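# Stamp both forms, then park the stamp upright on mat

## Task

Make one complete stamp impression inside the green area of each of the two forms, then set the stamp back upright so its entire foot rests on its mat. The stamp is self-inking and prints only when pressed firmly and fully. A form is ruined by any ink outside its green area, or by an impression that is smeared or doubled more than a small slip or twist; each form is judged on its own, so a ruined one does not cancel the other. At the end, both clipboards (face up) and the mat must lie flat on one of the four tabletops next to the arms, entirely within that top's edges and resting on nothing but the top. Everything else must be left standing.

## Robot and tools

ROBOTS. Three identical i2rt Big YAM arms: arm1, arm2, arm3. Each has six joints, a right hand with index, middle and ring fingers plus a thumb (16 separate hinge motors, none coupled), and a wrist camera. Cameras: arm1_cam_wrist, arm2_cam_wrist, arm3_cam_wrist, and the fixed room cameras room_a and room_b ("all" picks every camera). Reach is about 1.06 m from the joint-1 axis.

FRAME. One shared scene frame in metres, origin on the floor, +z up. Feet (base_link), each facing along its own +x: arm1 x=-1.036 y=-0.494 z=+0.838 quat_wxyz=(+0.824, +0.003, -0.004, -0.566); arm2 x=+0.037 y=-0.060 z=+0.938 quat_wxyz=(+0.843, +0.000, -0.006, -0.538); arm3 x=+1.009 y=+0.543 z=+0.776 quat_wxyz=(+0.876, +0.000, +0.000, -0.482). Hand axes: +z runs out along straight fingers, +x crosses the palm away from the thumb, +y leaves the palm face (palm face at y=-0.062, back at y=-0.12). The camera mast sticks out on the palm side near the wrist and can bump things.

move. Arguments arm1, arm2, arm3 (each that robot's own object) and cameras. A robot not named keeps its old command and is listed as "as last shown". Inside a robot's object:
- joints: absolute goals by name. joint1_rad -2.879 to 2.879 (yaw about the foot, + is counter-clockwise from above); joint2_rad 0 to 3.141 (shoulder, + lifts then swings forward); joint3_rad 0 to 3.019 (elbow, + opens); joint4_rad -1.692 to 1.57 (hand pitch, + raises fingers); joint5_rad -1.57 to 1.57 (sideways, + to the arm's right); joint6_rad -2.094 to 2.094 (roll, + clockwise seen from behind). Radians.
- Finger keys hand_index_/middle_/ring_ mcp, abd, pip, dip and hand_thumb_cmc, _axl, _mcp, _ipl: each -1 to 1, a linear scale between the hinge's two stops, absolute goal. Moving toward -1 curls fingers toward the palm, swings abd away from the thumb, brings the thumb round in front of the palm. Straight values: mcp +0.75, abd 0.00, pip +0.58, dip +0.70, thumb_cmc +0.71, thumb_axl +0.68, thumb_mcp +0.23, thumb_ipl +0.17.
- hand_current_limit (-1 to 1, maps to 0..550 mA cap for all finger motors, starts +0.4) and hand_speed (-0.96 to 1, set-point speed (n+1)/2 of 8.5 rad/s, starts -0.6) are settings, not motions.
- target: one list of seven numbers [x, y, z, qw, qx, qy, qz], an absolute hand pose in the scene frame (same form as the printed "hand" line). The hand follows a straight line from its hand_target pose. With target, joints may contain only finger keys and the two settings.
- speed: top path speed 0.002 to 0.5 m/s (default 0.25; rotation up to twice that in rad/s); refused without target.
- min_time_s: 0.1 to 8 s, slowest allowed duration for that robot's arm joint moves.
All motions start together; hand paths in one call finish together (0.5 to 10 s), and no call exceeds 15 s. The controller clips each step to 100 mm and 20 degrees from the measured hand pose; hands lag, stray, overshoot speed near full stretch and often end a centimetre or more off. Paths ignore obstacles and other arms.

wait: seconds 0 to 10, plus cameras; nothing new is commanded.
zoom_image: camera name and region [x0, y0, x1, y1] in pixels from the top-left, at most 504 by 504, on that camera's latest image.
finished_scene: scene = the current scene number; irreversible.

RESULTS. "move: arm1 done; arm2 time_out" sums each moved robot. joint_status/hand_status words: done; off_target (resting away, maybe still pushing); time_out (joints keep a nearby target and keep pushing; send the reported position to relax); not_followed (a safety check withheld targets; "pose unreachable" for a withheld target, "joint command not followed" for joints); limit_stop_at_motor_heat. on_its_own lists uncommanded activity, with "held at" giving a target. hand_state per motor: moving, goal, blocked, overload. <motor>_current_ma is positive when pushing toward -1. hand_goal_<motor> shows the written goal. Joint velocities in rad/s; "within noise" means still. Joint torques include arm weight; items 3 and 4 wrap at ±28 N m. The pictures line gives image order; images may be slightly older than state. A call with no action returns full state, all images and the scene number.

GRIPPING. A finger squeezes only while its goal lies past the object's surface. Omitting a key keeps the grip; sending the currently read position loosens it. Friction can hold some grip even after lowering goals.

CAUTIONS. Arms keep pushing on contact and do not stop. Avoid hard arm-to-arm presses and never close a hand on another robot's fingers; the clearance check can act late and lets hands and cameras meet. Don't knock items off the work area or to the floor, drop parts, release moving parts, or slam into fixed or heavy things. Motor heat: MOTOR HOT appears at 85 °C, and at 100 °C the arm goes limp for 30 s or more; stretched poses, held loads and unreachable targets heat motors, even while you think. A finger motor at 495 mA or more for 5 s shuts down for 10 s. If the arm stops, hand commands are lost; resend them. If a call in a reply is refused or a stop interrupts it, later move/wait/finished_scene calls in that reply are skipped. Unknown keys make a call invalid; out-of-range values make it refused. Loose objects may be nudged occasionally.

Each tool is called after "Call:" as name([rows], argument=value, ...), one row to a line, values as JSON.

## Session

Scene 1 done. Now scene 2.

Call:
move()

Scene clock: 0.00 s.
Joint torques (N m): no reading
Motor temperatures (°C): arm1=[26 27 26 25 26 26] | arm2=[23 26 29 26 22 24] | arm3=[27 27 29 25 22 23]
Heat: arm1: hottest joint2_rad 27 °C; arm2: hottest joint3_rad 29 °C; arm3: hottest joint3_rad 29 °C.
Joint velocities: within noise
arm1.joint_positions: joint1_rad=+0.780 joint2_rad=+0.597 joint3_rad=+1.347 joint4_rad=-1.263 joint5_rad=+0.047 joint6_rad=+1.074 hand_index_mcp=+0.753 hand_index_abd=+0.000 hand_index_pip=+0.577 hand_index_dip=+0.696 hand_middle_mcp=+0.753 hand_middle_abd=+0.000 hand_middle_pip=+0.577 hand_middle_dip=+0.696 hand_ring_mcp=+0.753 hand_ring_abd=+0.000 hand_ring_pip=+0.577 hand_ring_dip=+0.696 hand_thumb_cmc=+0.714 hand_thumb_axl=+0.677 hand_thumb_mcp=+0.226 hand_thumb_ipl=+0.168 hand_current_limit=+0.400 hand_speed=-0.600
arm1.joint_status: not commanded
arm1.hand_state: goal,goal,goal,goal,goal,goal,goal,goal,goal,goal,goal,goal,goal,goal,goal,goal
arm1.index_mcp_current_ma: 0
arm1.index_abd_current_ma: 0
arm1.index_pip_current_ma: 0
arm1.index_dip_current_ma: 0
arm1.middle_mcp_current_ma: 0
arm1.middle_abd_current_ma: 0
arm1.middle_pip_current_ma: 0
arm1.middle_dip_current_ma: 0
arm1.ring_mcp_current_ma: 0
arm1.ring_abd_current_ma: 0
arm1.ring_pip_current_ma: 0
arm1.ring_dip_current_ma: 0
arm1.thumb_cmc_current_ma: 0
arm1.thumb_axl_current_ma: 0
arm1.thumb_mcp_current_ma: 0
arm1.thumb_ipl_current_ma: 0
arm1.hand_goal_index_mcp: 0.754
arm1.hand_goal_index_abd: 0.000
arm1.hand_goal_index_pip: 0.576
arm1.hand_goal_index_dip: 0.696
arm1.hand_goal_middle_mcp: 0.754
arm1.hand_goal_middle_abd: 0.000
arm1.hand_goal_middle_pip: 0.576
arm1.hand_goal_middle_dip: 0.696
arm1.hand_goal_ring_mcp: 0.754
arm1.hand_goal_ring_abd: 0.000
arm1.hand_goal_ring_pip: 0.576
arm1.hand_goal_ring_dip: 0.696
arm1.hand_goal_thumb_cmc: 0.714
arm1.hand_goal_thumb_axl: 0.678
arm1.hand_goal_thumb_mcp: 0.226
arm1.hand_goal_thumb_ipl: 0.168
arm1.hand: x=-0.8536 y=-0.6827 z=+1.3983 quat_wxyz=(+0.242, +0.861, +0.018, +0.447) (m; scene frame)
arm1.hand_target: x=-0.8565 y=-0.6815 z=+1.4114 quat_wxyz=(+0.247, +0.853, +0.018, +0.459) (m; scene frame)
arm1.hand_status: not commanded
arm2.joint_positions: joint1_rad=-0.221 joint2_rad=+0.619 joint3_rad=+1.535 joint4_rad=-1.305 joint5_rad=+0.118 joint6_rad=+1.146 hand_index_mcp=+0.753 hand_index_abd=+0.000 hand_index_pip=+0.577 hand_index_dip=+0.696 hand_middle_mcp=+0.753 hand_middle_abd=+0.000 hand_middle_pip=+0.577 hand_middle_dip=+0.696 hand_ring_mcp=+0.753 hand_ring_abd=+0.000 hand_ring_pip=+0.577 hand_ring_dip=+0.696 hand_thumb_cmc=+0.714 hand_thumb_axl=+0.677 hand_thumb_mcp=+0.226 hand_thumb_ipl=+0.168 hand_current_limit=+0.400 hand_speed=-0.600
arm2.joint_status: not commanded
arm2.hand_state: goal,goal,goal,goal,goal,goal,goal,goal,goal,goal,goal,goal,goal,goal,goal,goal
arm2.index_mcp_current_ma: 0
arm2.index_abd_current_ma: 0
arm2.index_pip_current_ma: 0
arm2.index_dip_current_ma: 0
arm2.middle_mcp_current_ma: 0
arm2.middle_abd_current_ma: 0
arm2.middle_pip_current_ma: 0
arm2.middle_dip_current_ma: 0
arm2.ring_mcp_current_ma: 0
arm2.ring_abd_current_ma: 0
arm2.ring_pip_current_ma: 0
arm2.ring_dip_current_ma: 0
arm2.thumb_cmc_current_ma: 0
arm2.thumb_axl_current_ma: 0
arm2.thumb_mcp_current_ma: 0
arm2.thumb_ipl_current_ma: 0
arm2.hand_goal_index_mcp: 0.754
arm2.hand_goal_index_abd: 0.000
arm2.hand_goal_index_pip: 0.576
arm2.hand_goal_index_dip: 0.696
arm2.hand_goal_middle_mcp: 0.754
arm2.hand_goal_middle_abd: 0.000
arm2.hand_goal_middle_pip: 0.576
arm2.hand_goal_middle_dip: 0.696
arm2.hand_goal_ring_mcp: 0.754
arm2.hand_goal_ring_abd: 0.000
arm2.hand_goal_ring_pip: 0.576
arm2.hand_goal_ring_dip: 0.696
arm2.hand_goal_thumb_cmc: 0.714
arm2.hand_goal_thumb_axl: 0.678
arm2.hand_goal_thumb_mcp: 0.226
arm2.hand_goal_thumb_ipl: 0.168
arm2.hand: x=-0.0295 y=-0.2838 z=+1.5706 quat_wxyz=(+0.464, +0.723, -0.403, +0.317) (m; scene frame)
arm2.hand_target: x=-0.0305 y=-0.2799 z=+1.5783 quat_wxyz=(+0.470, +0.717, -0.401, +0.322) (m; scene frame)
arm2.hand_status: not commanded
arm3.joint_positions: joint1_rad=+0.791 joint2_rad=+0.646 joint3_rad=+1.362 joint4_rad=-1.170 joint5_rad=+0.016 joint6_rad=+1.062 hand_index_mcp=+0.753 hand_index_abd=+0.000 hand_index_pip=+0.577 hand_index_dip=+0.696 hand_middle_mcp=+0.753 hand_middle_abd=+0.000 hand_middle_pip=+0.577 hand_middle_dip=+0.696 hand_ring_mcp=+0.753 hand_ring_abd=+0.000 hand_ring_pip=+0.577 hand_ring_dip=+0.696 hand_thumb_cmc=+0.714 hand_thumb_axl=+0.677 hand_thumb_mcp=+0.226 hand_thumb_ipl=+0.168 hand_current_limit=+0.400 hand_speed=-0.600
arm3.joint_status: not commanded
arm3.hand_state: goal,goal,goal,goal,goal,goal,goal,goal,goal,goal,goal,goal,goal,goal,goal,goal
arm3.index_mcp_current_ma: 0
arm3.index_abd_current_ma: 0
arm3.index_pip_current_ma: 0
arm3.index_dip_current_ma: 0
arm3.middle_mcp_current_ma: 0
arm3.middle_abd_current_ma: 0
arm3.middle_pip_current_ma: 0
arm3.middle_dip_current_ma: 0
arm3.ring_mcp_current_ma: 0
arm3.ring_abd_current_ma: 0
arm3.ring_pip_current_ma: 0
arm3.ring_dip_current_ma: 0
arm3.thumb_cmc_current_ma: 0
arm3.thumb_axl_current_ma: 0
arm3.thumb_mcp_current_ma: 0
arm3.thumb_ipl_current_ma: 0
arm3.hand_goal_index_mcp: 0.754
arm3.hand_goal_index_abd: 0.000
arm3.hand_goal_index_pip: 0.576
arm3.hand_goal_index_dip: 0.696
arm3.hand_goal_middle_mcp: 0.754
arm3.hand_goal_middle_abd: 0.000
arm3.hand_goal_middle_pip: 0.576
arm3.hand_goal_middle_dip: 0.696
arm3.hand_goal_ring_mcp: 0.754
arm3.hand_goal_ring_abd: 0.000
arm3.hand_goal_ring_pip: 0.576
arm3.hand_goal_ring_dip: 0.696
arm3.hand_goal_thumb_cmc: 0.714
arm3.hand_goal_thumb_axl: 0.678
arm3.hand_goal_thumb_mcp: 0.226
arm3.hand_goal_thumb_ipl: 0.168
arm3.hand: x=+1.2623 y=+0.3974 z=+1.3516 quat_wxyz=(+0.194, +0.839, +0.120, +0.494) (m; scene frame)
arm3.hand_target: x=+1.2587 y=+0.3981 z=+1.3665 quat_wxyz=(+0.199, +0.831, +0.119, +0.506) (m; scene frame)
arm3.hand_status: not commanded
pictures: arm1_cam_wrist, arm2_cam_wrist, arm3_cam_wrist, room_a, room_b
Images, in order (width x height): arm1_cam_wrist 672x504, arm2_cam_wrist 672x504, arm3_cam_wrist 672x504, room_a 672x504, room_b 672x504.

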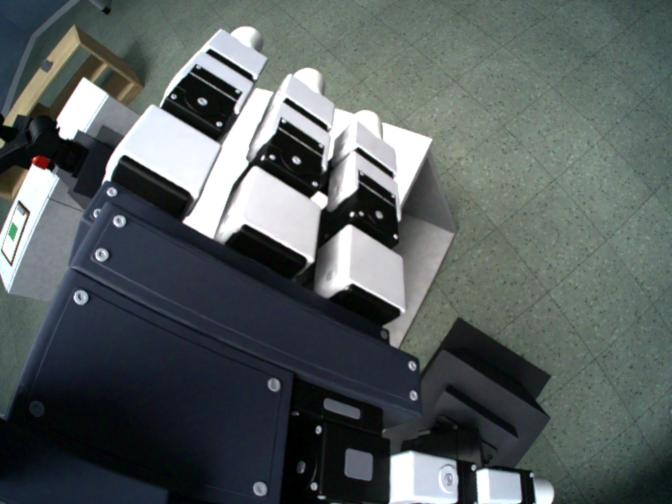

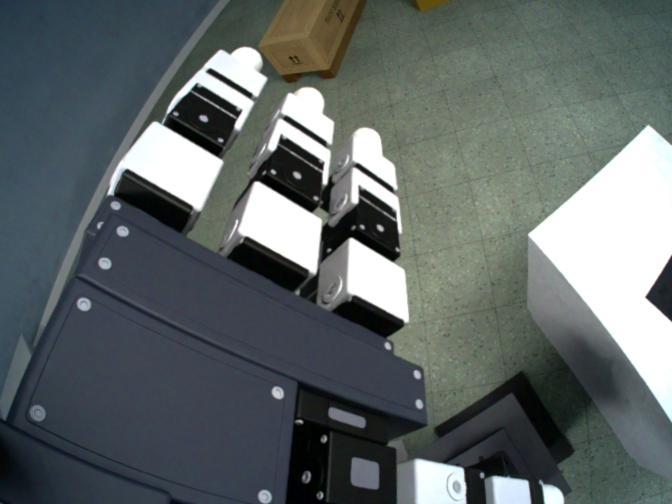

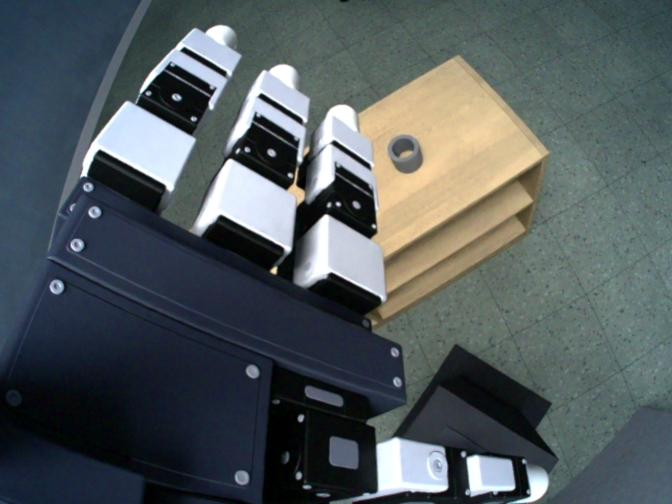

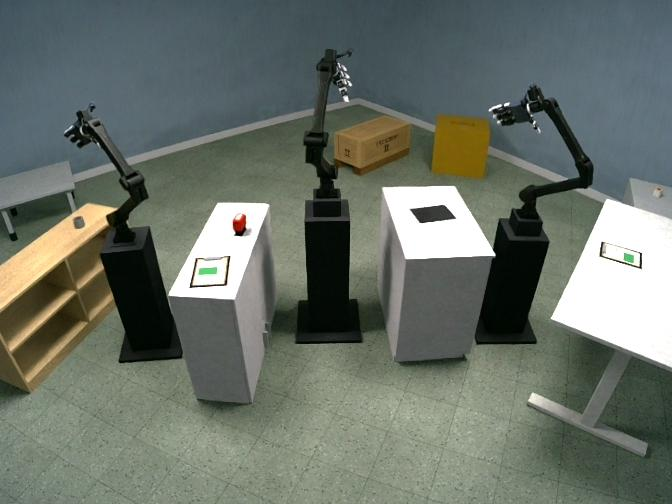

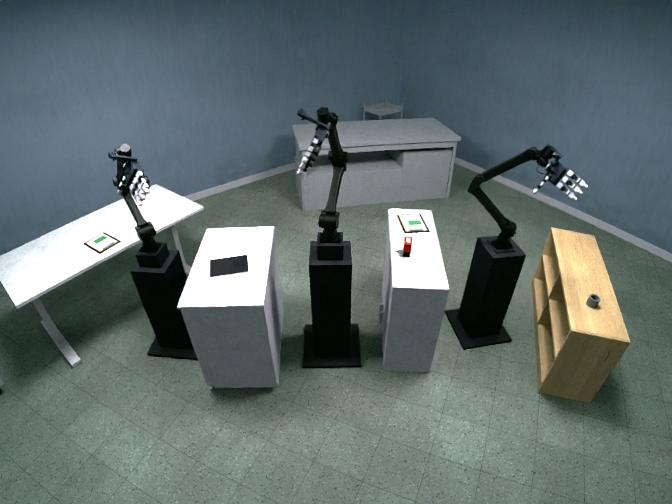

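Call:
zoom_image(camera="room_a", region=[160, 195, 290, 300])

Call:
zoom_image(camera="room_b", region=[370, 200, 460, 290])

Call:
zoom_image(camera="room_a", region=[380, 180, 500, 260])

Call:
zoom_image(camera="room_a", region=[560, 190, 672, 300])

Call:
zoom_image(camera="room_b", region=[60, 190, 180, 280])

Scaled by 3.877 from the camera's 672x504 image, which has a finer 960x720 frame.

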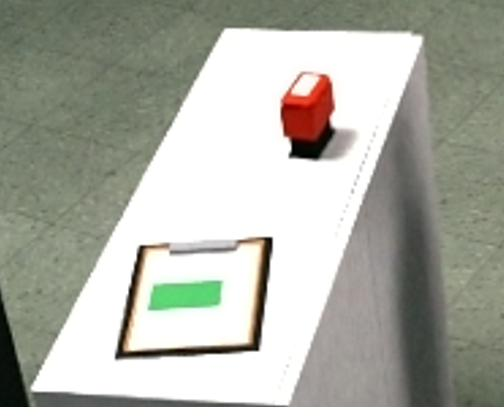

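Scaled by 5.600 from the camera's 672x504 image, which has a finer 960x720 frame.

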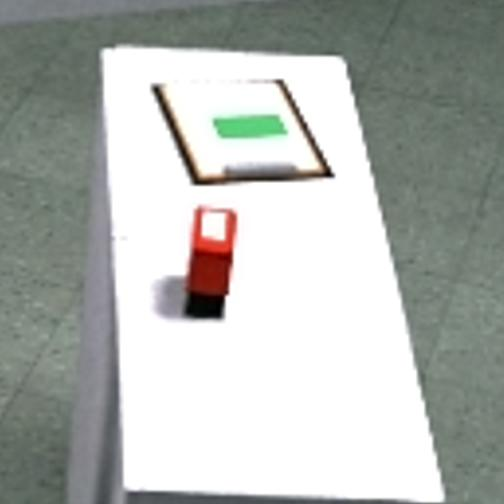

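Scaled by 4.200 from the camera's 672x504 image, which has a finer 960x720 frame.

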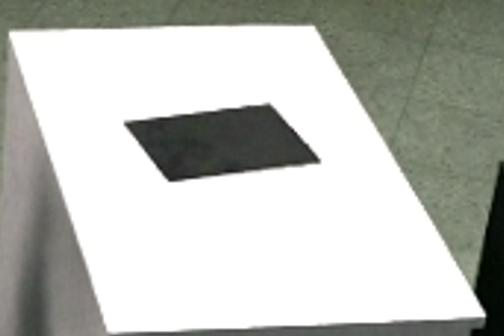

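Scaled by 4.500 from the camera's 672x504 image, which has a finer 960x720 frame.

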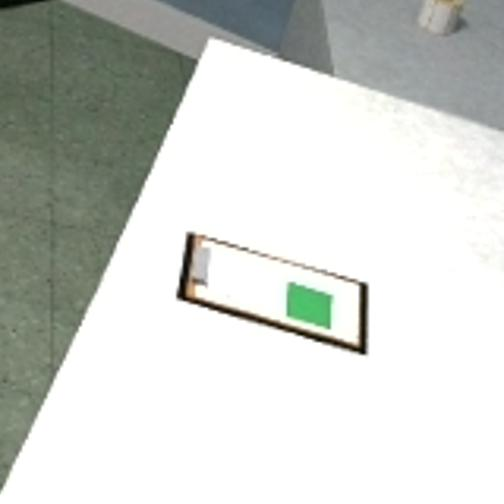

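Scaled by 4.200 from the camera's 672x504 image, which has a finer 960x720 frame.

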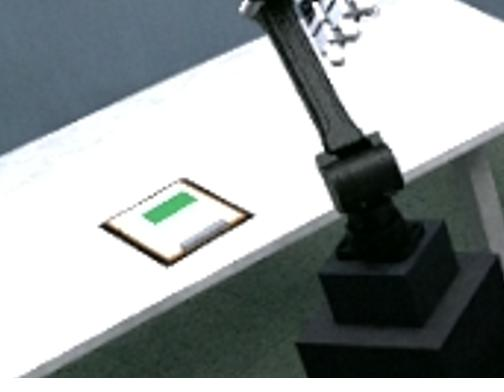

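Call:
move(arm2={"joints": {"joint1_rad": 2.18, "joint2_rad": 1.2, "joint3_rad": 0.9, "joint4_rad": -0.49, "joint5_rad": 0.0, "joint6_rad": 0.0, "hand_thumb_cmc": -0.57}}, cameras=["arm2_cam_wrist", "room_a", "room_b"])

Scene clock: 7.50 s.
Joint torques (N m): arm1=[0.38 0.56 10.17 1.88 0.02 -0.12] | arm2=[0.38 -8.18 7.97 1.72 0.06 -0.17] | arm3=[-0.15 1.32 10.47 2.65 -0.02 -0.09]
Motor temperatures (°C): arm1=[26 27 28 25 26 26] | arm2=[23 26 30 26 22 24] | arm3=[27 27 30 26 22 23]
Heat: arm1: hottest joint3_rad 28 °C; arm2: hottest joint3_rad 30 °C; arm3: hottest joint3_rad 30 °C.
move: arm2 done
Joint velocities: within noise
arm1, arm3: as last shown
arm1.joint_positions: joint1_rad=+0.780 joint2_rad=+0.597 joint3_rad=+1.347 joint4_rad=-1.263 joint5_rad=+0.047 joint6_rad=+1.074 hand_index_mcp=+0.755 hand_index_abd=+0.000 hand_index_pip=+0.577 hand_index_dip=+0.696 hand_middle_mcp=+0.755 hand_middle_abd=+0.000 hand_middle_pip=+0.577 hand_middle_dip=+0.696 hand_ring_mcp=+0.755 hand_ring_abd=+0.000 hand_ring_pip=+0.577 hand_ring_dip=+0.696 hand_thumb_cmc=+0.715 hand_thumb_axl=+0.677 hand_thumb_mcp=+0.226 hand_thumb_ipl=+0.168 hand_current_limit=+0.400 hand_speed=-0.600
arm1.index_mcp_current_ma: 2
arm1.index_pip_current_ma: 1
arm1.middle_mcp_current_ma: 2
arm1.middle_pip_current_ma: 1
arm1.ring_mcp_current_ma: 2
arm1.ring_pip_current_ma: 1
arm1.thumb_cmc_current_ma: 1
arm1.thumb_axl_current_ma: -1
arm2.joint_positions: joint1_rad=+2.171 joint2_rad=+1.213 joint3_rad=+0.906 joint4_rad=-0.496 joint5_rad=-0.001 joint6_rad=+0.010 hand_index_mcp=+0.757 hand_index_abd=+0.001 hand_index_pip=+0.577 hand_index_dip=+0.696 hand_middle_mcp=+0.758 hand_middle_abd=+0.001 hand_middle_pip=+0.577 hand_middle_dip=+0.696 hand_ring_mcp=+0.758 hand_ring_abd=+0.001 hand_ring_pip=+0.577 hand_ring_dip=+0.696 hand_thumb_cmc=-0.569 hand_thumb_axl=+0.677 hand_thumb_mcp=+0.222 hand_thumb_ipl=+0.168 hand_current_limit=+0.400 hand_speed=-0.600
arm2.joint_status: all done
arm2.hand_state: goal,goal,goal,goal,goal,goal,goal,goal,goal,goal,goal,goal,goal,goal,goal,goal
arm2.index_mcp_current_ma: 2
arm2.index_abd_current_ma: 0
arm2.index_pip_current_ma: 0
arm2.index_dip_current_ma: 0
arm2.middle_mcp_current_ma: 3
arm2.middle_abd_current_ma: 0
arm2.middle_pip_current_ma: 0
arm2.middle_dip_current_ma: 0
arm2.ring_mcp_current_ma: 2
arm2.ring_abd_current_ma: 0
arm2.ring_pip_current_ma: 0
arm2.ring_dip_current_ma: 0
arm2.thumb_cmc_current_ma: 0
arm2.thumb_axl_current_ma: 0
arm2.thumb_mcp_current_ma: -4
arm2.thumb_ipl_current_ma: 0
arm2.hand_goal_index_mcp: 0.754
arm2.hand_goal_index_abd: 0.000
arm2.hand_goal_index_pip: 0.576
arm2.hand_goal_index_dip: 0.696
arm2.hand_goal_middle_mcp: 0.754
arm2.hand_goal_middle_abd: 0.000
arm2.hand_goal_middle_pip: 0.576
arm2.hand_goal_middle_dip: 0.696
arm2.hand_goal_ring_mcp: 0.754
arm2.hand_goal_ring_abd: 0.000
arm2.hand_goal_ring_pip: 0.576
arm2.hand_goal_ring_dip: 0.696
arm2.hand_goal_thumb_cmc: -0.570
arm2.hand_goal_thumb_axl: 0.678
arm2.hand_goal_thumb_mcp: 0.226
arm2.hand_goal_thumb_ipl: 0.168
arm2.hand: x=+0.3353 y=+0.4021 z=+1.2121 quat_wxyz=(+0.102, +0.247, +0.894, +0.360) (m; scene frame)
arm2.hand_target: x=+0.3296 y=+0.4028 z=+1.2167 quat_wxyz=(+0.104, +0.239, +0.893, +0.366) (m; scene frame)
arm2.hand_status: not commanded
arm3.joint_positions: joint1_rad=+0.791 joint2_rad=+0.646 joint3_rad=+1.362 joint4_rad=-1.170 joint5_rad=+0.016 joint6_rad=+1.062 hand_index_mcp=+0.755 hand_index_abd=+0.001 hand_index_pip=+0.577 hand_index_dip=+0.696 hand_middle_mcp=+0.755 hand_middle_abd=+0.000 hand_middle_pip=+0.577 hand_middle_dip=+0.696 hand_ring_mcp=+0.755 hand_ring_abd=+0.000 hand_ring_pip=+0.577 hand_ring_dip=+0.696 hand_thumb_cmc=+0.715 hand_thumb_axl=+0.677 hand_thumb_mcp=+0.226 hand_thumb_ipl=+0.168 hand_current_limit=+0.400 hand_speed=-0.600
pictures: arm2_cam_wrist, room_a, room_b
Images, in order (width x height): arm2_cam_wrist 672x504, room_a 672x504, room_b 672x504.

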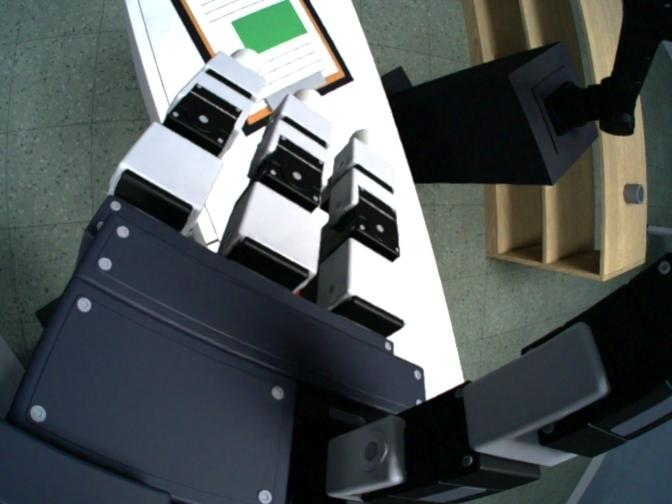

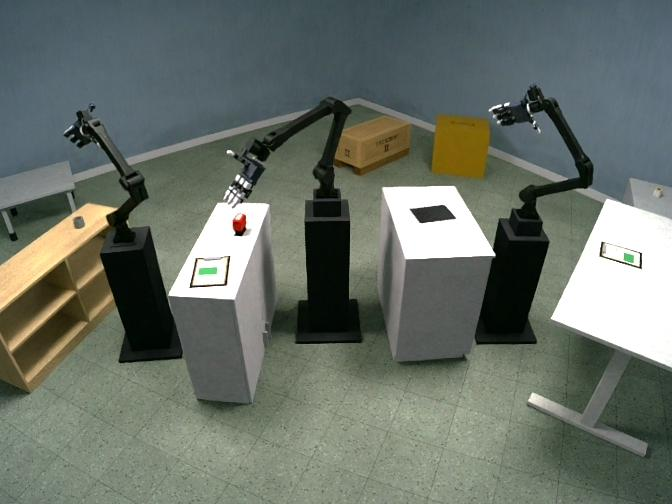

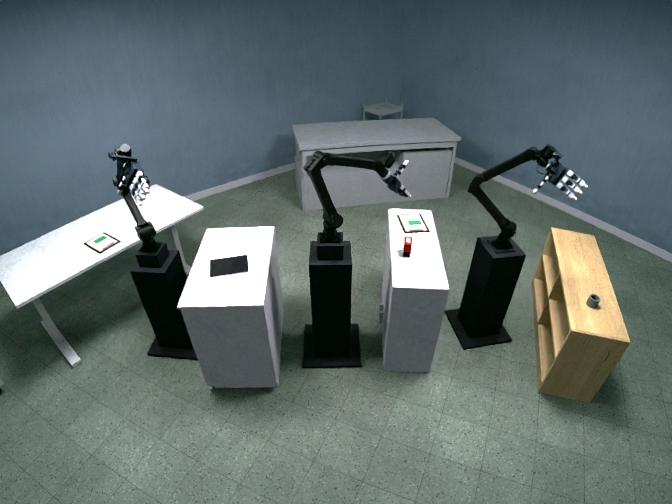

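Call:
zoom_image(camera="arm2_cam_wrist", region=[120, 0, 380, 140])

Scaled by 1.938 from the camera's 672x504 image, which has a finer 960x720 frame.

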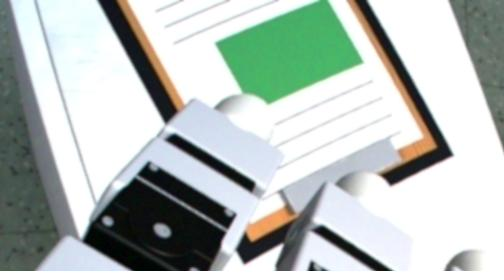

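Call:
move(arm2={"joints": {"joint1_rad": 2.0, "joint2_rad": 0.9, "joint3_rad": 0.9, "joint4_rad": -0.785}}, cameras=["arm2_cam_wrist"])

Scene clock: 14.27 s.
Joint torques (N m): arm1=[0.38 0.56 10.17 1.88 0.02 -0.12] | arm2=[-0.5 -2.78 8.72 1.2 -0.06 -0.17] | arm3=[-0.26 1.38 10.32 2.73 -0.01 -0.11]
Motor temperatures (°C): arm1=[26 27 29 25 26 26] | arm2=[23 27 31 26 22 24] | arm3=[27 27 31 26 22 23]
Heat: arm1: hottest joint3_rad 29 °C; arm2: hottest joint3_rad 31 °C; arm3: hottest joint3_rad 31 °C.
move: arm2 done
Joint velocities: within noise
arm1, arm3: as last shown
arm2.joint_positions: joint1_rad=+2.003 joint2_rad=+0.892 joint3_rad=+0.902 joint4_rad=-0.775 joint5_rad=+0.002 joint6_rad=+0.010 hand_index_mcp=+0.758 hand_index_abd=+0.001 hand_index_pip=+0.577 hand_index_dip=+0.696 hand_middle_mcp=+0.758 hand_middle_abd=+0.001 hand_middle_pip=+0.577 hand_middle_dip=+0.696 hand_ring_mcp=+0.758 hand_ring_abd=+0.001 hand_ring_pip=+0.577 hand_ring_dip=+0.696 hand_thumb_cmc=-0.569 hand_thumb_axl=+0.677 hand_thumb_mcp=+0.222 hand_thumb_ipl=+0.168 hand_current_limit=+0.400 hand_speed=-0.600
arm2.joint_status: all done
arm2.hand_state: goal,goal,goal,goal,goal,goal,goal,goal,goal,goal,goal,goal,goal,goal,goal,goal
arm2.index_mcp_current_ma: 2
arm2.index_abd_current_ma: 0
arm2.index_pip_current_ma: 0
arm2.index_dip_current_ma: 0
arm2.middle_mcp_current_ma: 3
arm2.middle_abd_current_ma: 0
arm2.middle_pip_current_ma: 0
arm2.middle_dip_current_ma: 0
arm2.ring_mcp_current_ma: 3
arm2.ring_abd_current_ma: 0
arm2.ring_pip_current_ma: 0
arm2.ring_dip_current_ma: 0
arm2.thumb_cmc_current_ma: 0
arm2.thumb_axl_current_ma: 0
arm2.thumb_mcp_current_ma: -4
arm2.thumb_ipl_current_ma: 0
arm2.hand_goal_index_mcp: 0.754
arm2.hand_goal_index_abd: 0.000
arm2.hand_goal_index_pip: 0.576
arm2.hand_goal_index_dip: 0.696
arm2.hand_goal_middle_mcp: 0.754
arm2.hand_goal_middle_abd: 0.000
arm2.hand_goal_middle_pip: 0.576
arm2.hand_goal_middle_dip: 0.696
arm2.hand_goal_ring_mcp: 0.754
arm2.hand_goal_ring_abd: 0.000
arm2.hand_goal_ring_pip: 0.576
arm2.hand_goal_ring_dip: 0.696
arm2.hand_goal_thumb_cmc: -0.570
arm2.hand_goal_thumb_axl: 0.678
arm2.hand_goal_thumb_mcp: 0.226
arm2.hand_goal_thumb_ipl: 0.168
arm2.hand: x=+0.3472 y=+0.2739 z=+1.2997 quat_wxyz=(+0.139, +0.319, +0.862, +0.367) (m; scene frame)
arm2.hand_target: x=+0.3478 y=+0.2742 z=+1.2929 quat_wxyz=(+0.138, +0.317, +0.867, +0.358) (m; scene frame)
arm2.hand_status: not commanded
pictures: arm2_cam_wrist
Images, in order (width x height): arm2_cam_wrist 672x504.

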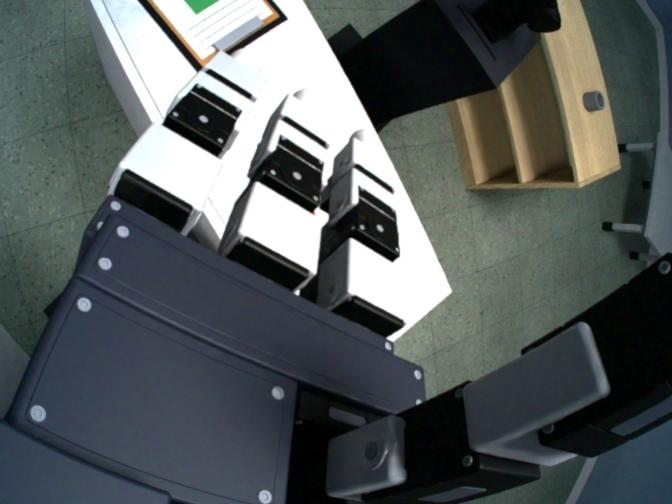

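Call:
move(arm2={"joints": {"joint1_rad": 2.5, "joint2_rad": 0.9, "joint3_rad": 0.9, "joint4_rad": -0.785}}, cameras=["arm2_cam_wrist"])

Scene clock: 15.80 s.
Joint torques (N m): arm1=[0.38 0.56 10.17 1.88 0.02 -0.13] | arm2=[0.85 -2.84 8.72 1.18 0.03 -0.17] | arm3=[-0.56 1.49 10.29 2.7 -0.01 -0.1]
Motor temperatures (°C): arm1=[26 27 30 25 26 26] | arm2=[23 27 31 26 22 24] | arm3=[27 27 31 26 22 23]
Heat: arm1: hottest joint3_rad 30 °C; arm2: hottest joint3_rad 31 °C; arm3: hottest joint3_rad 31 °C.
move: arm2 done
Joint velocities: within noise
arm1, arm3: as last shown
arm2.joint_positions: joint1_rad=+2.487 joint2_rad=+0.892 joint3_rad=+0.902 joint4_rad=-0.775 joint5_rad=-0.001 joint6_rad=+0.010 hand_index_mcp=+0.758 hand_index_abd=+0.001 hand_index_pip=+0.577 hand_index_dip=+0.696 hand_middle_mcp=+0.758 hand_middle_abd=+0.001 hand_middle_pip=+0.577 hand_middle_dip=+0.696 hand_ring_mcp=+0.758 hand_ring_abd=+0.001 hand_ring_pip=+0.577 hand_ring_dip=+0.696 hand_thumb_cmc=-0.569 hand_thumb_axl=+0.677 hand_thumb_mcp=+0.222 hand_thumb_ipl=+0.168 hand_current_limit=+0.400 hand_speed=-0.600
arm2.joint_status: all done
arm2.hand_state: goal,goal,goal,goal,goal,goal,goal,goal,goal,goal,goal,goal,goal,goal,goal,goal
arm2.index_mcp_current_ma: 2
arm2.index_abd_current_ma: 0
arm2.index_pip_current_ma: 0
arm2.index_dip_current_ma: 0
arm2.middle_mcp_current_ma: 3
arm2.middle_abd_current_ma: 0
arm2.middle_pip_current_ma: 0
arm2.middle_dip_current_ma: 0
arm2.ring_mcp_current_ma: 3
arm2.ring_abd_current_ma: 0
arm2.ring_pip_current_ma: 0
arm2.ring_dip_current_ma: 0
arm2.thumb_cmc_current_ma: 0
arm2.thumb_axl_current_ma: 0
arm2.thumb_mcp_current_ma: -4
arm2.thumb_ipl_current_ma: 0
arm2.hand_goal_index_mcp: 0.754
arm2.hand_goal_index_abd: 0.000
arm2.hand_goal_index_pip: 0.576
arm2.hand_goal_index_dip: 0.696
arm2.hand_goal_middle_mcp: 0.754
arm2.hand_goal_middle_abd: 0.000
arm2.hand_goal_middle_pip: 0.576
arm2.hand_goal_middle_dip: 0.696
arm2.hand_goal_ring_mcp: 0.754
arm2.hand_goal_ring_abd: 0.000
arm2.hand_goal_ring_pip: 0.576
arm2.hand_goal_ring_dip: 0.696
arm2.hand_goal_thumb_cmc: -0.570
arm2.hand_goal_thumb_axl: 0.678
arm2.hand_goal_thumb_mcp: 0.226
arm2.hand_goal_thumb_ipl: 0.168
arm2.hand: x=+0.1561 y=+0.3819 z=+1.2971 quat_wxyz=(+0.046, +0.103, +0.915, +0.387) (m; scene frame)
arm2.hand_target: x=+0.1499 y=+0.3841 z=+1.2904 quat_wxyz=(+0.044, +0.093, +0.920, +0.379) (m; scene frame)
arm2.hand_status: not commanded
pictures: arm2_cam_wrist
Images, in order (width x height): arm2_cam_wrist 672x504.

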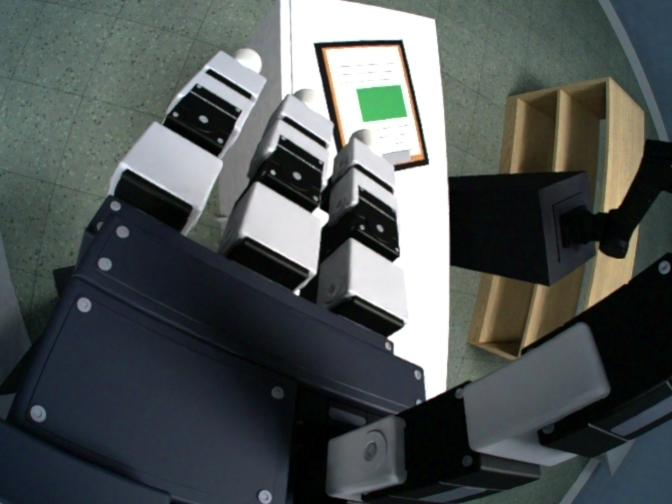

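Call:
zoom_image(camera="arm2_cam_wrist", region=[270, 20, 470, 190])

Scaled by 2.520 from the camera's 672x504 image, which has a finer 960x720 frame.

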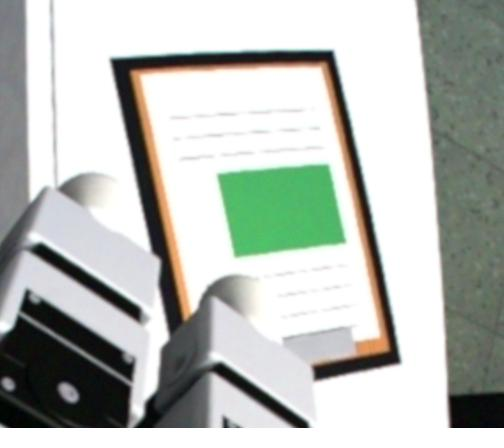

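Call:
move(arm2={"joints": {"joint1_rad": 0.187, "joint2_rad": 0.805, "joint3_rad": 1.048, "joint4_rad": -0.591, "joint5_rad": 0.0, "joint6_rad": 1.558}}, arm3={"joints": {"joint1_rad": -1.46, "joint2_rad": 1.2, "joint3_rad": 0.9, "joint4_rad": 0.3, "joint5_rad": 0.19, "joint6_rad": 1.57, "hand_thumb_cmc": -0.57}}, cameras=["arm3_cam_wrist", "room_a"])

Scene clock: 23.03 s.
Joint torques (N m): arm1=[0.38 0.56 10.17 1.88 0.02 -0.12] | arm2=[-1.32 -1.85 10.77 2.09 0.02 -0.08] | arm3=[-1.2 -9.88 11.28 3.33 -0.12 -0.03]
Motor temperatures (°C): arm1=[26 27 31 25 26 26] | arm2=[23 27 32 26 22 24] | arm3=[27 27 32 26 22 23]
Heat: arm1: hottest joint3_rad 31 °C; arm2: hottest joint3_rad 32 °C; arm3: hottest joint3_rad 32 °C.
move: arm2 done; arm3 done
Joint velocities: within noise
arm1: as last shown
arm2.joint_positions: joint1_rad=+0.200 joint2_rad=+0.800 joint3_rad=+1.023 joint4_rad=-0.597 joint5_rad=+0.000 joint6_rad=+1.545 hand_index_mcp=+0.755 hand_index_abd=+0.001 hand_index_pip=+0.577 hand_index_dip=+0.696 hand_middle_mcp=+0.755 hand_middle_abd=+0.001 hand_middle_pip=+0.577 hand_middle_dip=+0.696 hand_ring_mcp=+0.755 hand_ring_abd=+0.001 hand_ring_pip=+0.577 hand_ring_dip=+0.696 hand_thumb_cmc=-0.564 hand_thumb_axl=+0.677 hand_thumb_mcp=+0.222 hand_thumb_ipl=+0.168 hand_current_limit=+0.400 hand_speed=-0.600
arm2.joint_status: all done
arm2.hand_state: goal,goal,goal,goal,goal,goal,goal,goal,goal,goal,goal,goal,goal,goal,goal,goal
arm2.index_mcp_current_ma: 0
arm2.index_abd_current_ma: 0
arm2.index_pip_current_ma: 0
arm2.index_dip_current_ma: 0
arm2.middle_mcp_current_ma: 0
arm2.middle_abd_current_ma: 0
arm2.middle_pip_current_ma: 0
arm2.middle_dip_current_ma: 0
arm2.ring_mcp_current_ma: 0
arm2.ring_abd_current_ma: 0
arm2.ring_pip_current_ma: 0
arm2.ring_dip_current_ma: 0
arm2.thumb_cmc_current_ma: 4
arm2.thumb_axl_current_ma: 0
arm2.thumb_mcp_current_ma: -4
arm2.thumb_ipl_current_ma: 0
arm2.hand_goal_index_mcp: 0.754
arm2.hand_goal_index_abd: 0.000
arm2.hand_goal_index_pip: 0.576
arm2.hand_goal_index_dip: 0.696
arm2.hand_goal_middle_mcp: 0.754
arm2.hand_goal_middle_abd: 0.000
arm2.hand_goal_middle_pip: 0.576
arm2.hand_goal_middle_dip: 0.696
arm2.hand_goal_ring_mcp: 0.754
arm2.hand_goal_ring_abd: 0.000
arm2.hand_goal_ring_pip: 0.576
arm2.hand_goal_ring_dip: 0.696
arm2.hand_goal_thumb_cmc: -0.570
arm2.hand_goal_thumb_axl: 0.678
arm2.hand_goal_thumb_mcp: 0.226
arm2.hand_goal_thumb_ipl: 0.168
arm2.hand: x=+0.2020 y=-0.4328 z=+1.3658 quat_wxyz=(+0.261, +0.739, -0.363, +0.504) (m; scene frame)
arm2.hand_target: x=+0.1987 y=-0.4365 z=+1.3792 quat_wxyz=(+0.266, +0.727, -0.369, +0.514) (m; scene frame)
arm2.hand_status: not commanded
arm3.joint_positions: joint1_rad=-1.451 joint2_rad=+1.221 joint3_rad=+0.885 joint4_rad=+0.278 joint5_rad=+0.192 joint6_rad=+1.555 hand_index_mcp=+0.754 hand_index_abd=+0.002 hand_index_pip=+0.577 hand_index_dip=+0.696 hand_middle_mcp=+0.754 hand_middle_abd=+0.002 hand_middle_pip=+0.577 hand_middle_dip=+0.696 hand_ring_mcp=+0.754 hand_ring_abd=+0.002 hand_ring_pip=+0.577 hand_ring_dip=+0.696 hand_thumb_cmc=-0.554 hand_thumb_axl=+0.677 hand_thumb_mcp=+0.224 hand_thumb_ipl=+0.168 hand_current_limit=+0.400 hand_speed=-0.600
arm3.joint_status: all done
arm3.hand_state: goal,goal,goal,goal,goal,goal,goal,goal,goal,goal,goal,goal,goal,goal,goal,goal
arm3.index_mcp_current_ma: 0
arm3.index_abd_current_ma: 0
arm3.index_pip_current_ma: 0
arm3.index_dip_current_ma: 0
arm3.middle_mcp_current_ma: 0
arm3.middle_abd_current_ma: 0
arm3.middle_pip_current_ma: 0
arm3.middle_dip_current_ma: 0
arm3.ring_mcp_current_ma: 0
arm3.ring_abd_current_ma: 0
arm3.ring_pip_current_ma: 0
arm3.ring_dip_current_ma: 0
arm3.thumb_cmc_current_ma: 6
arm3.thumb_axl_current_ma: 0
arm3.thumb_mcp_current_ma: 0
arm3.thumb_ipl_current_ma: 0
arm3.hand_goal_index_mcp: 0.754
arm3.hand_goal_index_abd: 0.000
arm3.hand_goal_index_pip: 0.576
arm3.hand_goal_index_dip: 0.696
arm3.hand_goal_middle_mcp: 0.754
arm3.hand_goal_middle_abd: 0.000
arm3.hand_goal_middle_pip: 0.576
arm3.hand_goal_middle_dip: 0.696
arm3.hand_goal_ring_mcp: 0.754
arm3.hand_goal_ring_abd: 0.000
arm3.hand_goal_ring_pip: 0.576
arm3.hand_goal_ring_dip: 0.696
arm3.hand_goal_thumb_cmc: -0.570
arm3.hand_goal_thumb_axl: 0.678
arm3.hand_goal_thumb_mcp: 0.226
arm3.hand_goal_thumb_ipl: 0.168
arm3.hand: x=+0.5140 y=+0.2901 z=+1.1254 quat_wxyz=(+0.668, +0.187, -0.702, +0.159) (m; scene frame)
arm3.hand_target: x=+0.5132 y=+0.2954 z=+1.1485 quat_wxyz=(+0.686, +0.171, -0.686, +0.170) (m; scene frame)
arm3.hand_status: not commanded
pictures: arm3_cam_wrist, room_a
Images, in order (width x height): arm3_cam_wrist 672x504, room_a 672x504.

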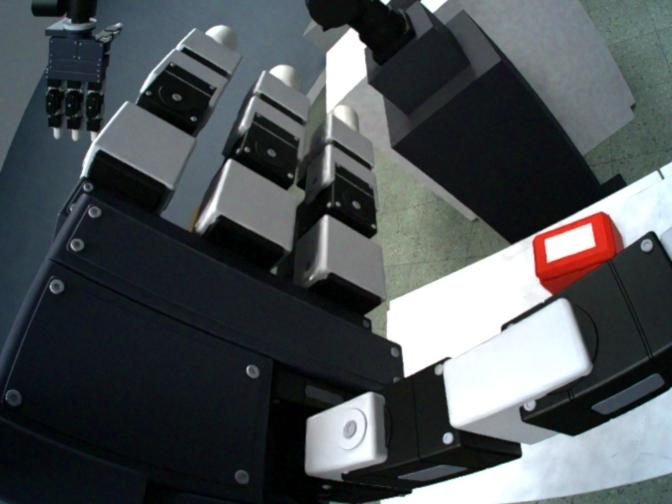

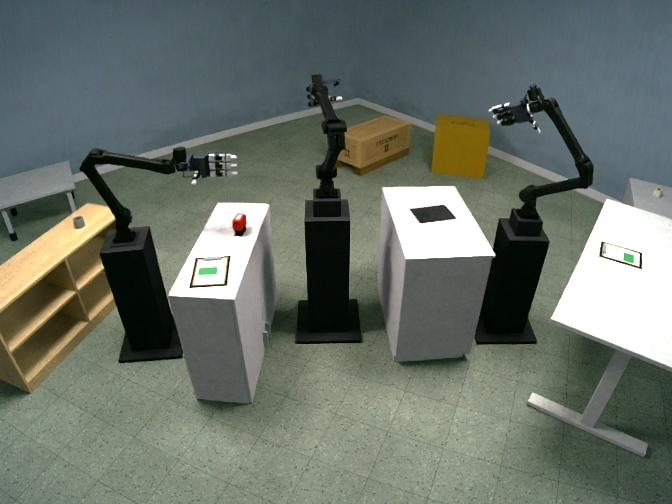

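Call:
zoom_image(camera="arm3_cam_wrist", region=[510, 190, 672, 320])

Scaled by 3.111 from the camera's 672x504 image, which has a finer 960x720 frame.

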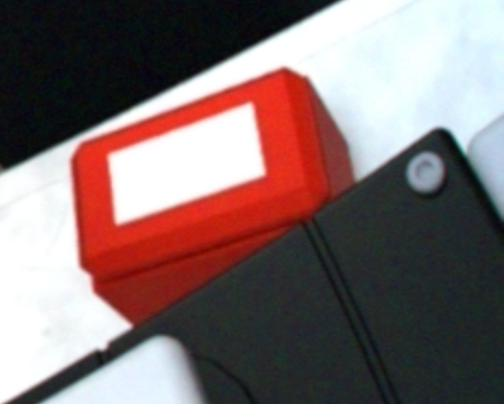

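Call:
move(arm3={"joints": {"joint1_rad": -1.82, "joint5_rad": -1.38}})

Call:
move(arm3={"target": [0.438, 0.194, 1.0, 0.4685, 0.5296, -0.4685, 0.5296], "speed": 0.2}, cameras=["arm3_cam_wrist", "room_a"])

Scene clock: 28.40 s.
Joint torques (N m): arm1=[0.32 0.56 10.17 1.87 0.02 -0.12] | arm2=[-1.32 -1.85 10.76 2.1 0.02 -0.08] | arm3=[-0.32 -9.17 10.56 2.41 -0.25 -0.01]
Motor temperatures (°C): arm1=[26 27 32 25 26 26] | arm2=[23 27 33 26 22 24] | arm3=[27 27 33 26 22 23]
Heat: arm1: hottest joint3_rad 32 °C; arm2: hottest joint3_rad 33 °C; arm3: hottest joint3_rad 33 °C.
move: arm3 done
Joint velocities: within noise
arm1, arm2: as last shown
arm2.joint_positions: joint1_rad=+0.199 joint2_rad=+0.800 joint3_rad=+1.023 joint4_rad=-0.597 joint5_rad=+0.000 joint6_rad=+1.545 hand_index_mcp=+0.755 hand_index_abd=+0.001 hand_index_pip=+0.577 hand_index_dip=+0.696 hand_middle_mcp=+0.755 hand_middle_abd=+0.001 hand_middle_pip=+0.577 hand_middle_dip=+0.696 hand_ring_mcp=+0.755 hand_ring_abd=+0.001 hand_ring_pip=+0.577 hand_ring_dip=+0.696 hand_thumb_cmc=-0.564 hand_thumb_axl=+0.677 hand_thumb_mcp=+0.222 hand_thumb_ipl=+0.168 hand_current_limit=+0.400 hand_speed=-0.600
arm2.hand: x=+0.2018 y=-0.4329 z=+1.3658 quat_wxyz=(+0.261, +0.739, -0.363, +0.504) (m; scene frame)
arm2.hand_target: x=+0.1986 y=-0.4365 z=+1.3792 quat_wxyz=(+0.266, +0.727, -0.369, +0.514) (m; scene frame)
arm3.joint_positions: joint1_rad=-1.817 joint2_rad=+1.219 joint3_rad=+0.885 joint4_rad=+0.283 joint5_rad=-1.377 joint6_rad=+1.555 hand_index_mcp=+0.753 hand_index_abd=+0.002 hand_index_pip=+0.577 hand_index_dip=+0.696 hand_middle_mcp=+0.753 hand_middle_abd=+0.002 hand_middle_pip=+0.577 hand_middle_dip=+0.696 hand_ring_mcp=+0.753 hand_ring_abd=+0.002 hand_ring_pip=+0.577 hand_ring_dip=+0.696 hand_thumb_cmc=-0.554 hand_thumb_axl=+0.677 hand_thumb_mcp=+0.224 hand_thumb_ipl=+0.168 hand_current_limit=+0.400 hand_speed=-0.600
arm3.joint_status: all done
arm3.hand_state: goal,goal,goal,goal,goal,goal,goal,goal,goal,goal,goal,goal,goal,goal,goal,goal
arm3.index_mcp_current_ma: 0
arm3.index_abd_current_ma: 0
arm3.index_pip_current_ma: 0
arm3.index_dip_current_ma: 0
arm3.middle_mcp_current_ma: 0
arm3.middle_abd_current_ma: 0
arm3.middle_pip_current_ma: 0
arm3.middle_dip_current_ma: 0
arm3.ring_mcp_current_ma: 0
arm3.ring_abd_current_ma: 0
arm3.ring_pip_current_ma: 0
arm3.ring_dip_current_ma: 0
arm3.thumb_cmc_current_ma: 6
arm3.thumb_axl_current_ma: 0
arm3.thumb_mcp_current_ma: 0
arm3.thumb_ipl_current_ma: 0
arm3.hand_goal_index_mcp: 0.754
arm3.hand_goal_index_abd: 0.000
arm3.hand_goal_index_pip: 0.576
arm3.hand_goal_index_dip: 0.696
arm3.hand_goal_middle_mcp: 0.754
arm3.hand_goal_middle_abd: 0.000
arm3.hand_goal_middle_pip: 0.576
arm3.hand_goal_middle_dip: 0.696
arm3.hand_goal_ring_mcp: 0.754
arm3.hand_goal_ring_abd: 0.000
arm3.hand_goal_ring_pip: 0.576
arm3.hand_goal_ring_dip: 0.696
arm3.hand_goal_thumb_cmc: -0.570
arm3.hand_goal_thumb_axl: 0.678
arm3.hand_goal_thumb_mcp: 0.226
arm3.hand_goal_thumb_ipl: 0.168
arm3.hand: x=+0.5766 y=+0.2384 z=+1.1292 quat_wxyz=(+0.456, +0.525, -0.479, +0.536) (m; scene frame)
arm3.hand_target: x=+0.5780 y=+0.2403 z=+1.1486 quat_wxyz=(+0.468, +0.531, -0.468, +0.530) (m; scene frame)
arm3.hand_status: not commanded
pictures: none

Scene clock: 30.70 s.
Joint torques (N m): arm1=[0.38 0.56 10.18 1.87 0.02 -0.12] | arm2=[-1.32 -1.85 10.74 2.09 0.02 -0.08] | arm3=[-0.56 -12.75 12.04 2.37 -0.06 0]
Motor temperatures (°C): arm1=[26 27 32 25 26 26] | arm2=[23 27 34 26 22 24] | arm3=[27 27 33 26 22 23]
Heat: arm1: hottest joint3_rad 32 °C; arm2: hottest joint3_rad 34 °C; arm3: hottest joint3_rad 33 °C.
move: arm3 off_target
Joint velocities: within noise
arm1, arm2: as last shown
arm3.joint_positions: joint1_rad=-1.817 joint2_rad=+1.749 joint3_rad=+1.030 joint4_rad=+0.657 joint5_rad=-1.378 joint6_rad=+1.546 hand_index_mcp=+0.753 hand_index_abd=+0.002 hand_index_pip=+0.577 hand_index_dip=+0.696 hand_middle_mcp=+0.753 hand_middle_abd=+0.002 hand_middle_pip=+0.577 hand_middle_dip=+0.696 hand_ring_mcp=+0.753 hand_ring_abd=+0.002 hand_ring_pip=+0.577 hand_ring_dip=+0.696 hand_thumb_cmc=-0.554 hand_thumb_axl=+0.677 hand_thumb_mcp=+0.224 hand_thumb_ipl=+0.168 hand_current_limit=+0.400 hand_speed=-0.600
arm3.joint_status: not commanded
arm3.hand_state: goal,goal,goal,goal,goal,goal,goal,goal,goal,goal,goal,goal,goal,goal,goal,goal
arm3.index_mcp_current_ma: 0
arm3.index_abd_current_ma: 0
arm3.index_pip_current_ma: 0
arm3.index_dip_current_ma: 0
arm3.middle_mcp_current_ma: 0
arm3.middle_abd_current_ma: 0
arm3.middle_pip_current_ma: 0
arm3.middle_dip_current_ma: 0
arm3.ring_mcp_current_ma: 0
arm3.ring_abd_current_ma: 0
arm3.ring_pip_current_ma: 0
arm3.ring_dip_current_ma: 0
arm3.thumb_cmc_current_ma: 6
arm3.thumb_axl_current_ma: 0
arm3.thumb_mcp_current_ma: 0
arm3.thumb_ipl_current_ma: 0
arm3.hand_goal_index_mcp: 0.754
arm3.hand_goal_index_abd: 0.000
arm3.hand_goal_index_pip: 0.576
arm3.hand_goal_index_dip: 0.696
arm3.hand_goal_middle_mcp: 0.754
arm3.hand_goal_middle_abd: 0.000
arm3.hand_goal_middle_pip: 0.576
arm3.hand_goal_middle_dip: 0.696
arm3.hand_goal_ring_mcp: 0.754
arm3.hand_goal_ring_abd: 0.000
arm3.hand_goal_ring_pip: 0.576
arm3.hand_goal_ring_dip: 0.696
arm3.hand_goal_thumb_cmc: -0.570
arm3.hand_goal_thumb_axl: 0.678
arm3.hand_goal_thumb_mcp: 0.226
arm3.hand_goal_thumb_ipl: 0.168
arm3.hand: x=+0.4559 y=+0.1984 z=+0.9831 quat_wxyz=(+0.455, +0.525, -0.480, +0.536) (m; scene frame)
arm3.hand_target: x=+0.4393 y=+0.1949 z=+1.0003 quat_wxyz=(+0.468, +0.530, -0.469, +0.529) (m; scene frame)
arm3.hand_status: off_target (0.025 m and 2.2 deg from the pose sent, 0.195 m and 2.1 deg at the start)
pictures: arm3_cam_wrist, room_a
Images, in order (width x height): arm3_cam_wrist 672x504, room_a 672x504.

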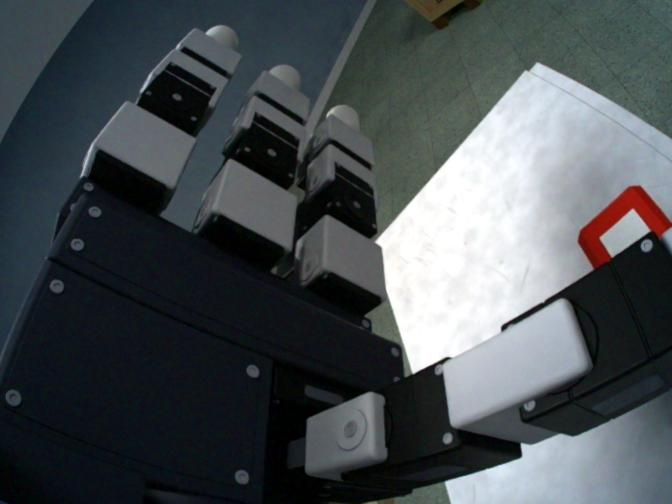

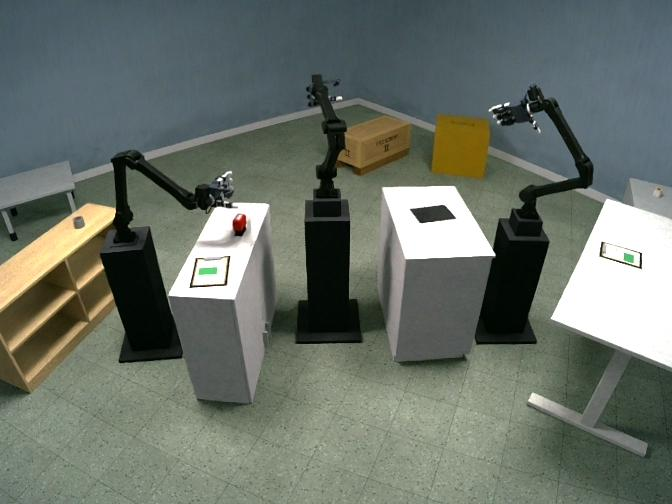

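Call:
move(arm3={"target": [0.427, 0.203, 0.928, 0.4685, 0.5296, -0.4685, 0.5296], "speed": 0.1}, cameras=["arm3_cam_wrist", "room_a", "room_b"])

Call:
zoom_image(camera="room_a", region=[180, 160, 290, 260])

Call:
zoom_image(camera="room_b", region=[370, 190, 460, 290])

Scene clock: 34.60 s.
Joint torques (N m): arm1=[0.38 0.56 10.17 1.88 0.02 -0.12] | arm2=[-1.26 -1.85 10.76 2.1 0.02 -0.08] | arm3=[-1.67 -13.16 9.96 2.32 -0.22 0.02]
Motor temperatures (°C): arm1=[26 27 32 25 26 26] | arm2=[23 27 34 26 22 24] | arm3=[27 27 33 26 22 23]
Heat: arm1: hottest joint3_rad 32 °C; arm2: hottest joint3_rad 34 °C; arm3: hottest joint3_rad 33 °C.
move: arm3 off_target
Joint velocities: within noise
arm1, arm2: as last shown
arm3.joint_positions: joint1_rad=-1.824 joint2_rad=+1.899 joint3_rad=+1.030 joint4_rad=+0.821 joint5_rad=-1.394 joint6_rad=+1.542 hand_index_mcp=+0.753 hand_index_abd=+0.002 hand_index_pip=+0.577 hand_index_dip=+0.696 hand_middle_mcp=+0.753 hand_middle_abd=+0.002 hand_middle_pip=+0.577 hand_middle_dip=+0.696 hand_ring_mcp=+0.753 hand_ring_abd=+0.002 hand_ring_pip=+0.577 hand_ring_dip=+0.696 hand_thumb_cmc=-0.554 hand_thumb_axl=+0.677 hand_thumb_mcp=+0.224 hand_thumb_ipl=+0.168 hand_current_limit=+0.400 hand_speed=-0.600
arm3.joint_status: not commanded
arm3.hand_state: goal,goal,goal,goal,goal,goal,goal,goal,goal,goal,goal,goal,goal,goal,goal,goal
arm3.index_mcp_current_ma: 0
arm3.index_abd_current_ma: 0
arm3.index_pip_current_ma: 0
arm3.index_dip_current_ma: 0
arm3.middle_mcp_current_ma: 0
arm3.middle_abd_current_ma: 0
arm3.middle_pip_current_ma: 0
arm3.middle_dip_current_ma: 0
arm3.ring_mcp_current_ma: 0
arm3.ring_abd_current_ma: 0
arm3.ring_pip_current_ma: 0
arm3.ring_dip_current_ma: 0
arm3.thumb_cmc_current_ma: 6
arm3.thumb_axl_current_ma: 0
arm3.thumb_mcp_current_ma: 0
arm3.thumb_ipl_current_ma: 0
arm3.hand_goal_index_mcp: 0.754
arm3.hand_goal_index_abd: 0.000
arm3.hand_goal_index_pip: 0.576
arm3.hand_goal_index_dip: 0.696
arm3.hand_goal_middle_mcp: 0.754
arm3.hand_goal_middle_abd: 0.000
arm3.hand_goal_middle_pip: 0.576
arm3.hand_goal_middle_dip: 0.696
arm3.hand_goal_ring_mcp: 0.754
arm3.hand_goal_ring_abd: 0.000
arm3.hand_goal_ring_pip: 0.576
arm3.hand_goal_ring_dip: 0.696
arm3.hand_goal_thumb_cmc: -0.570
arm3.hand_goal_thumb_axl: 0.678
arm3.hand_goal_thumb_mcp: 0.226
arm3.hand_goal_thumb_ipl: 0.168
arm3.hand: x=+0.4448 y=+0.1979 z=+0.9220 quat_wxyz=(+0.458, +0.531, -0.472, +0.535) (m; scene frame)
arm3.hand_target: x=+0.4278 y=+0.2036 z=+0.9281 quat_wxyz=(+0.468, +0.530, -0.469, +0.529) (m; scene frame)
arm3.hand_status: off_target (0.020 m and 1.4 deg from the pose sent, 0.062 m and 2.2 deg at the start)
pictures: arm3_cam_wrist, room_a, room_b
Images, in order (width x height): arm3_cam_wrist 672x504, room_a 672x504, room_b 672x504.

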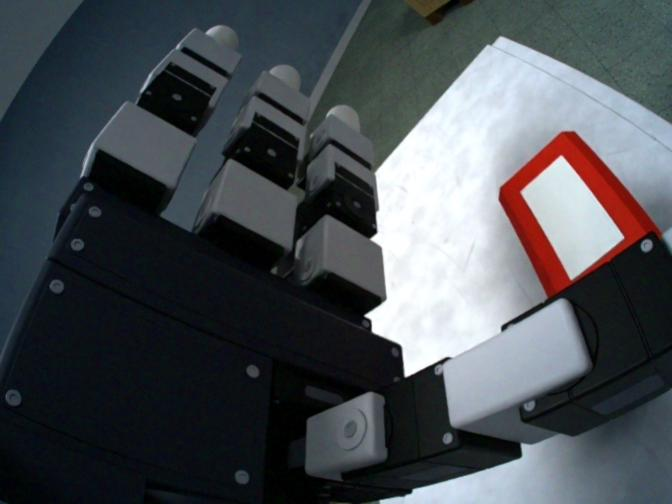

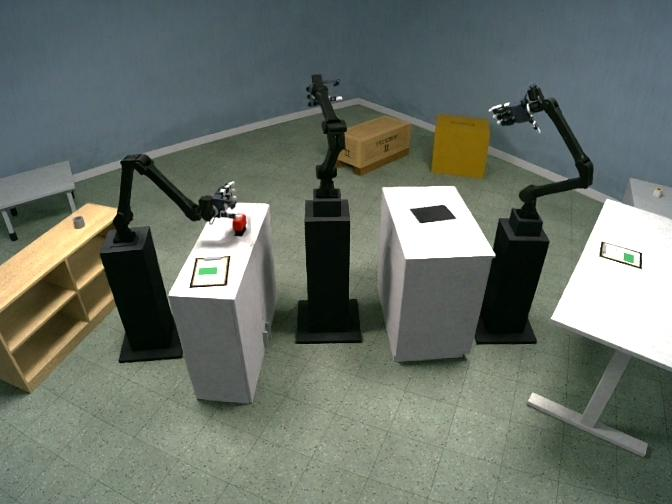

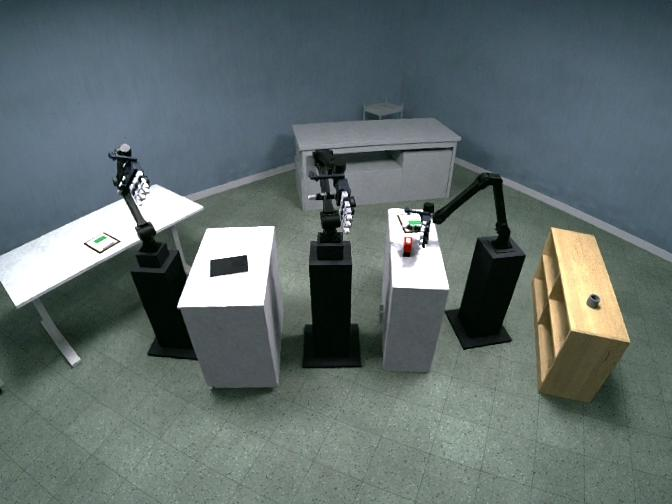

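Scaled by 4.582 from the camera's 672x504 image, which has a finer 960x720 frame.

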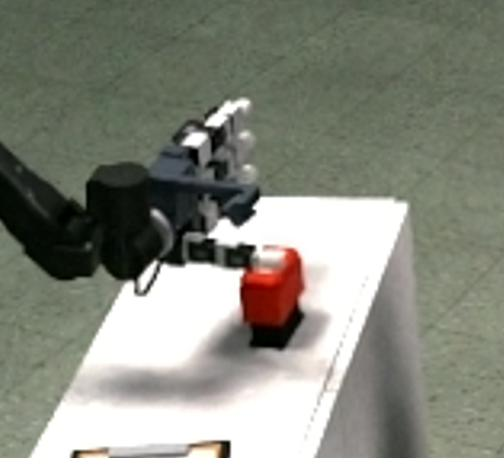

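Scaled by 5.040 from the camera's 672x504 image, which has a finer 960x720 frame.

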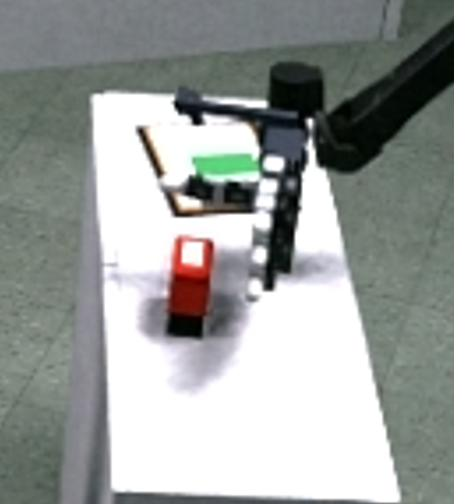

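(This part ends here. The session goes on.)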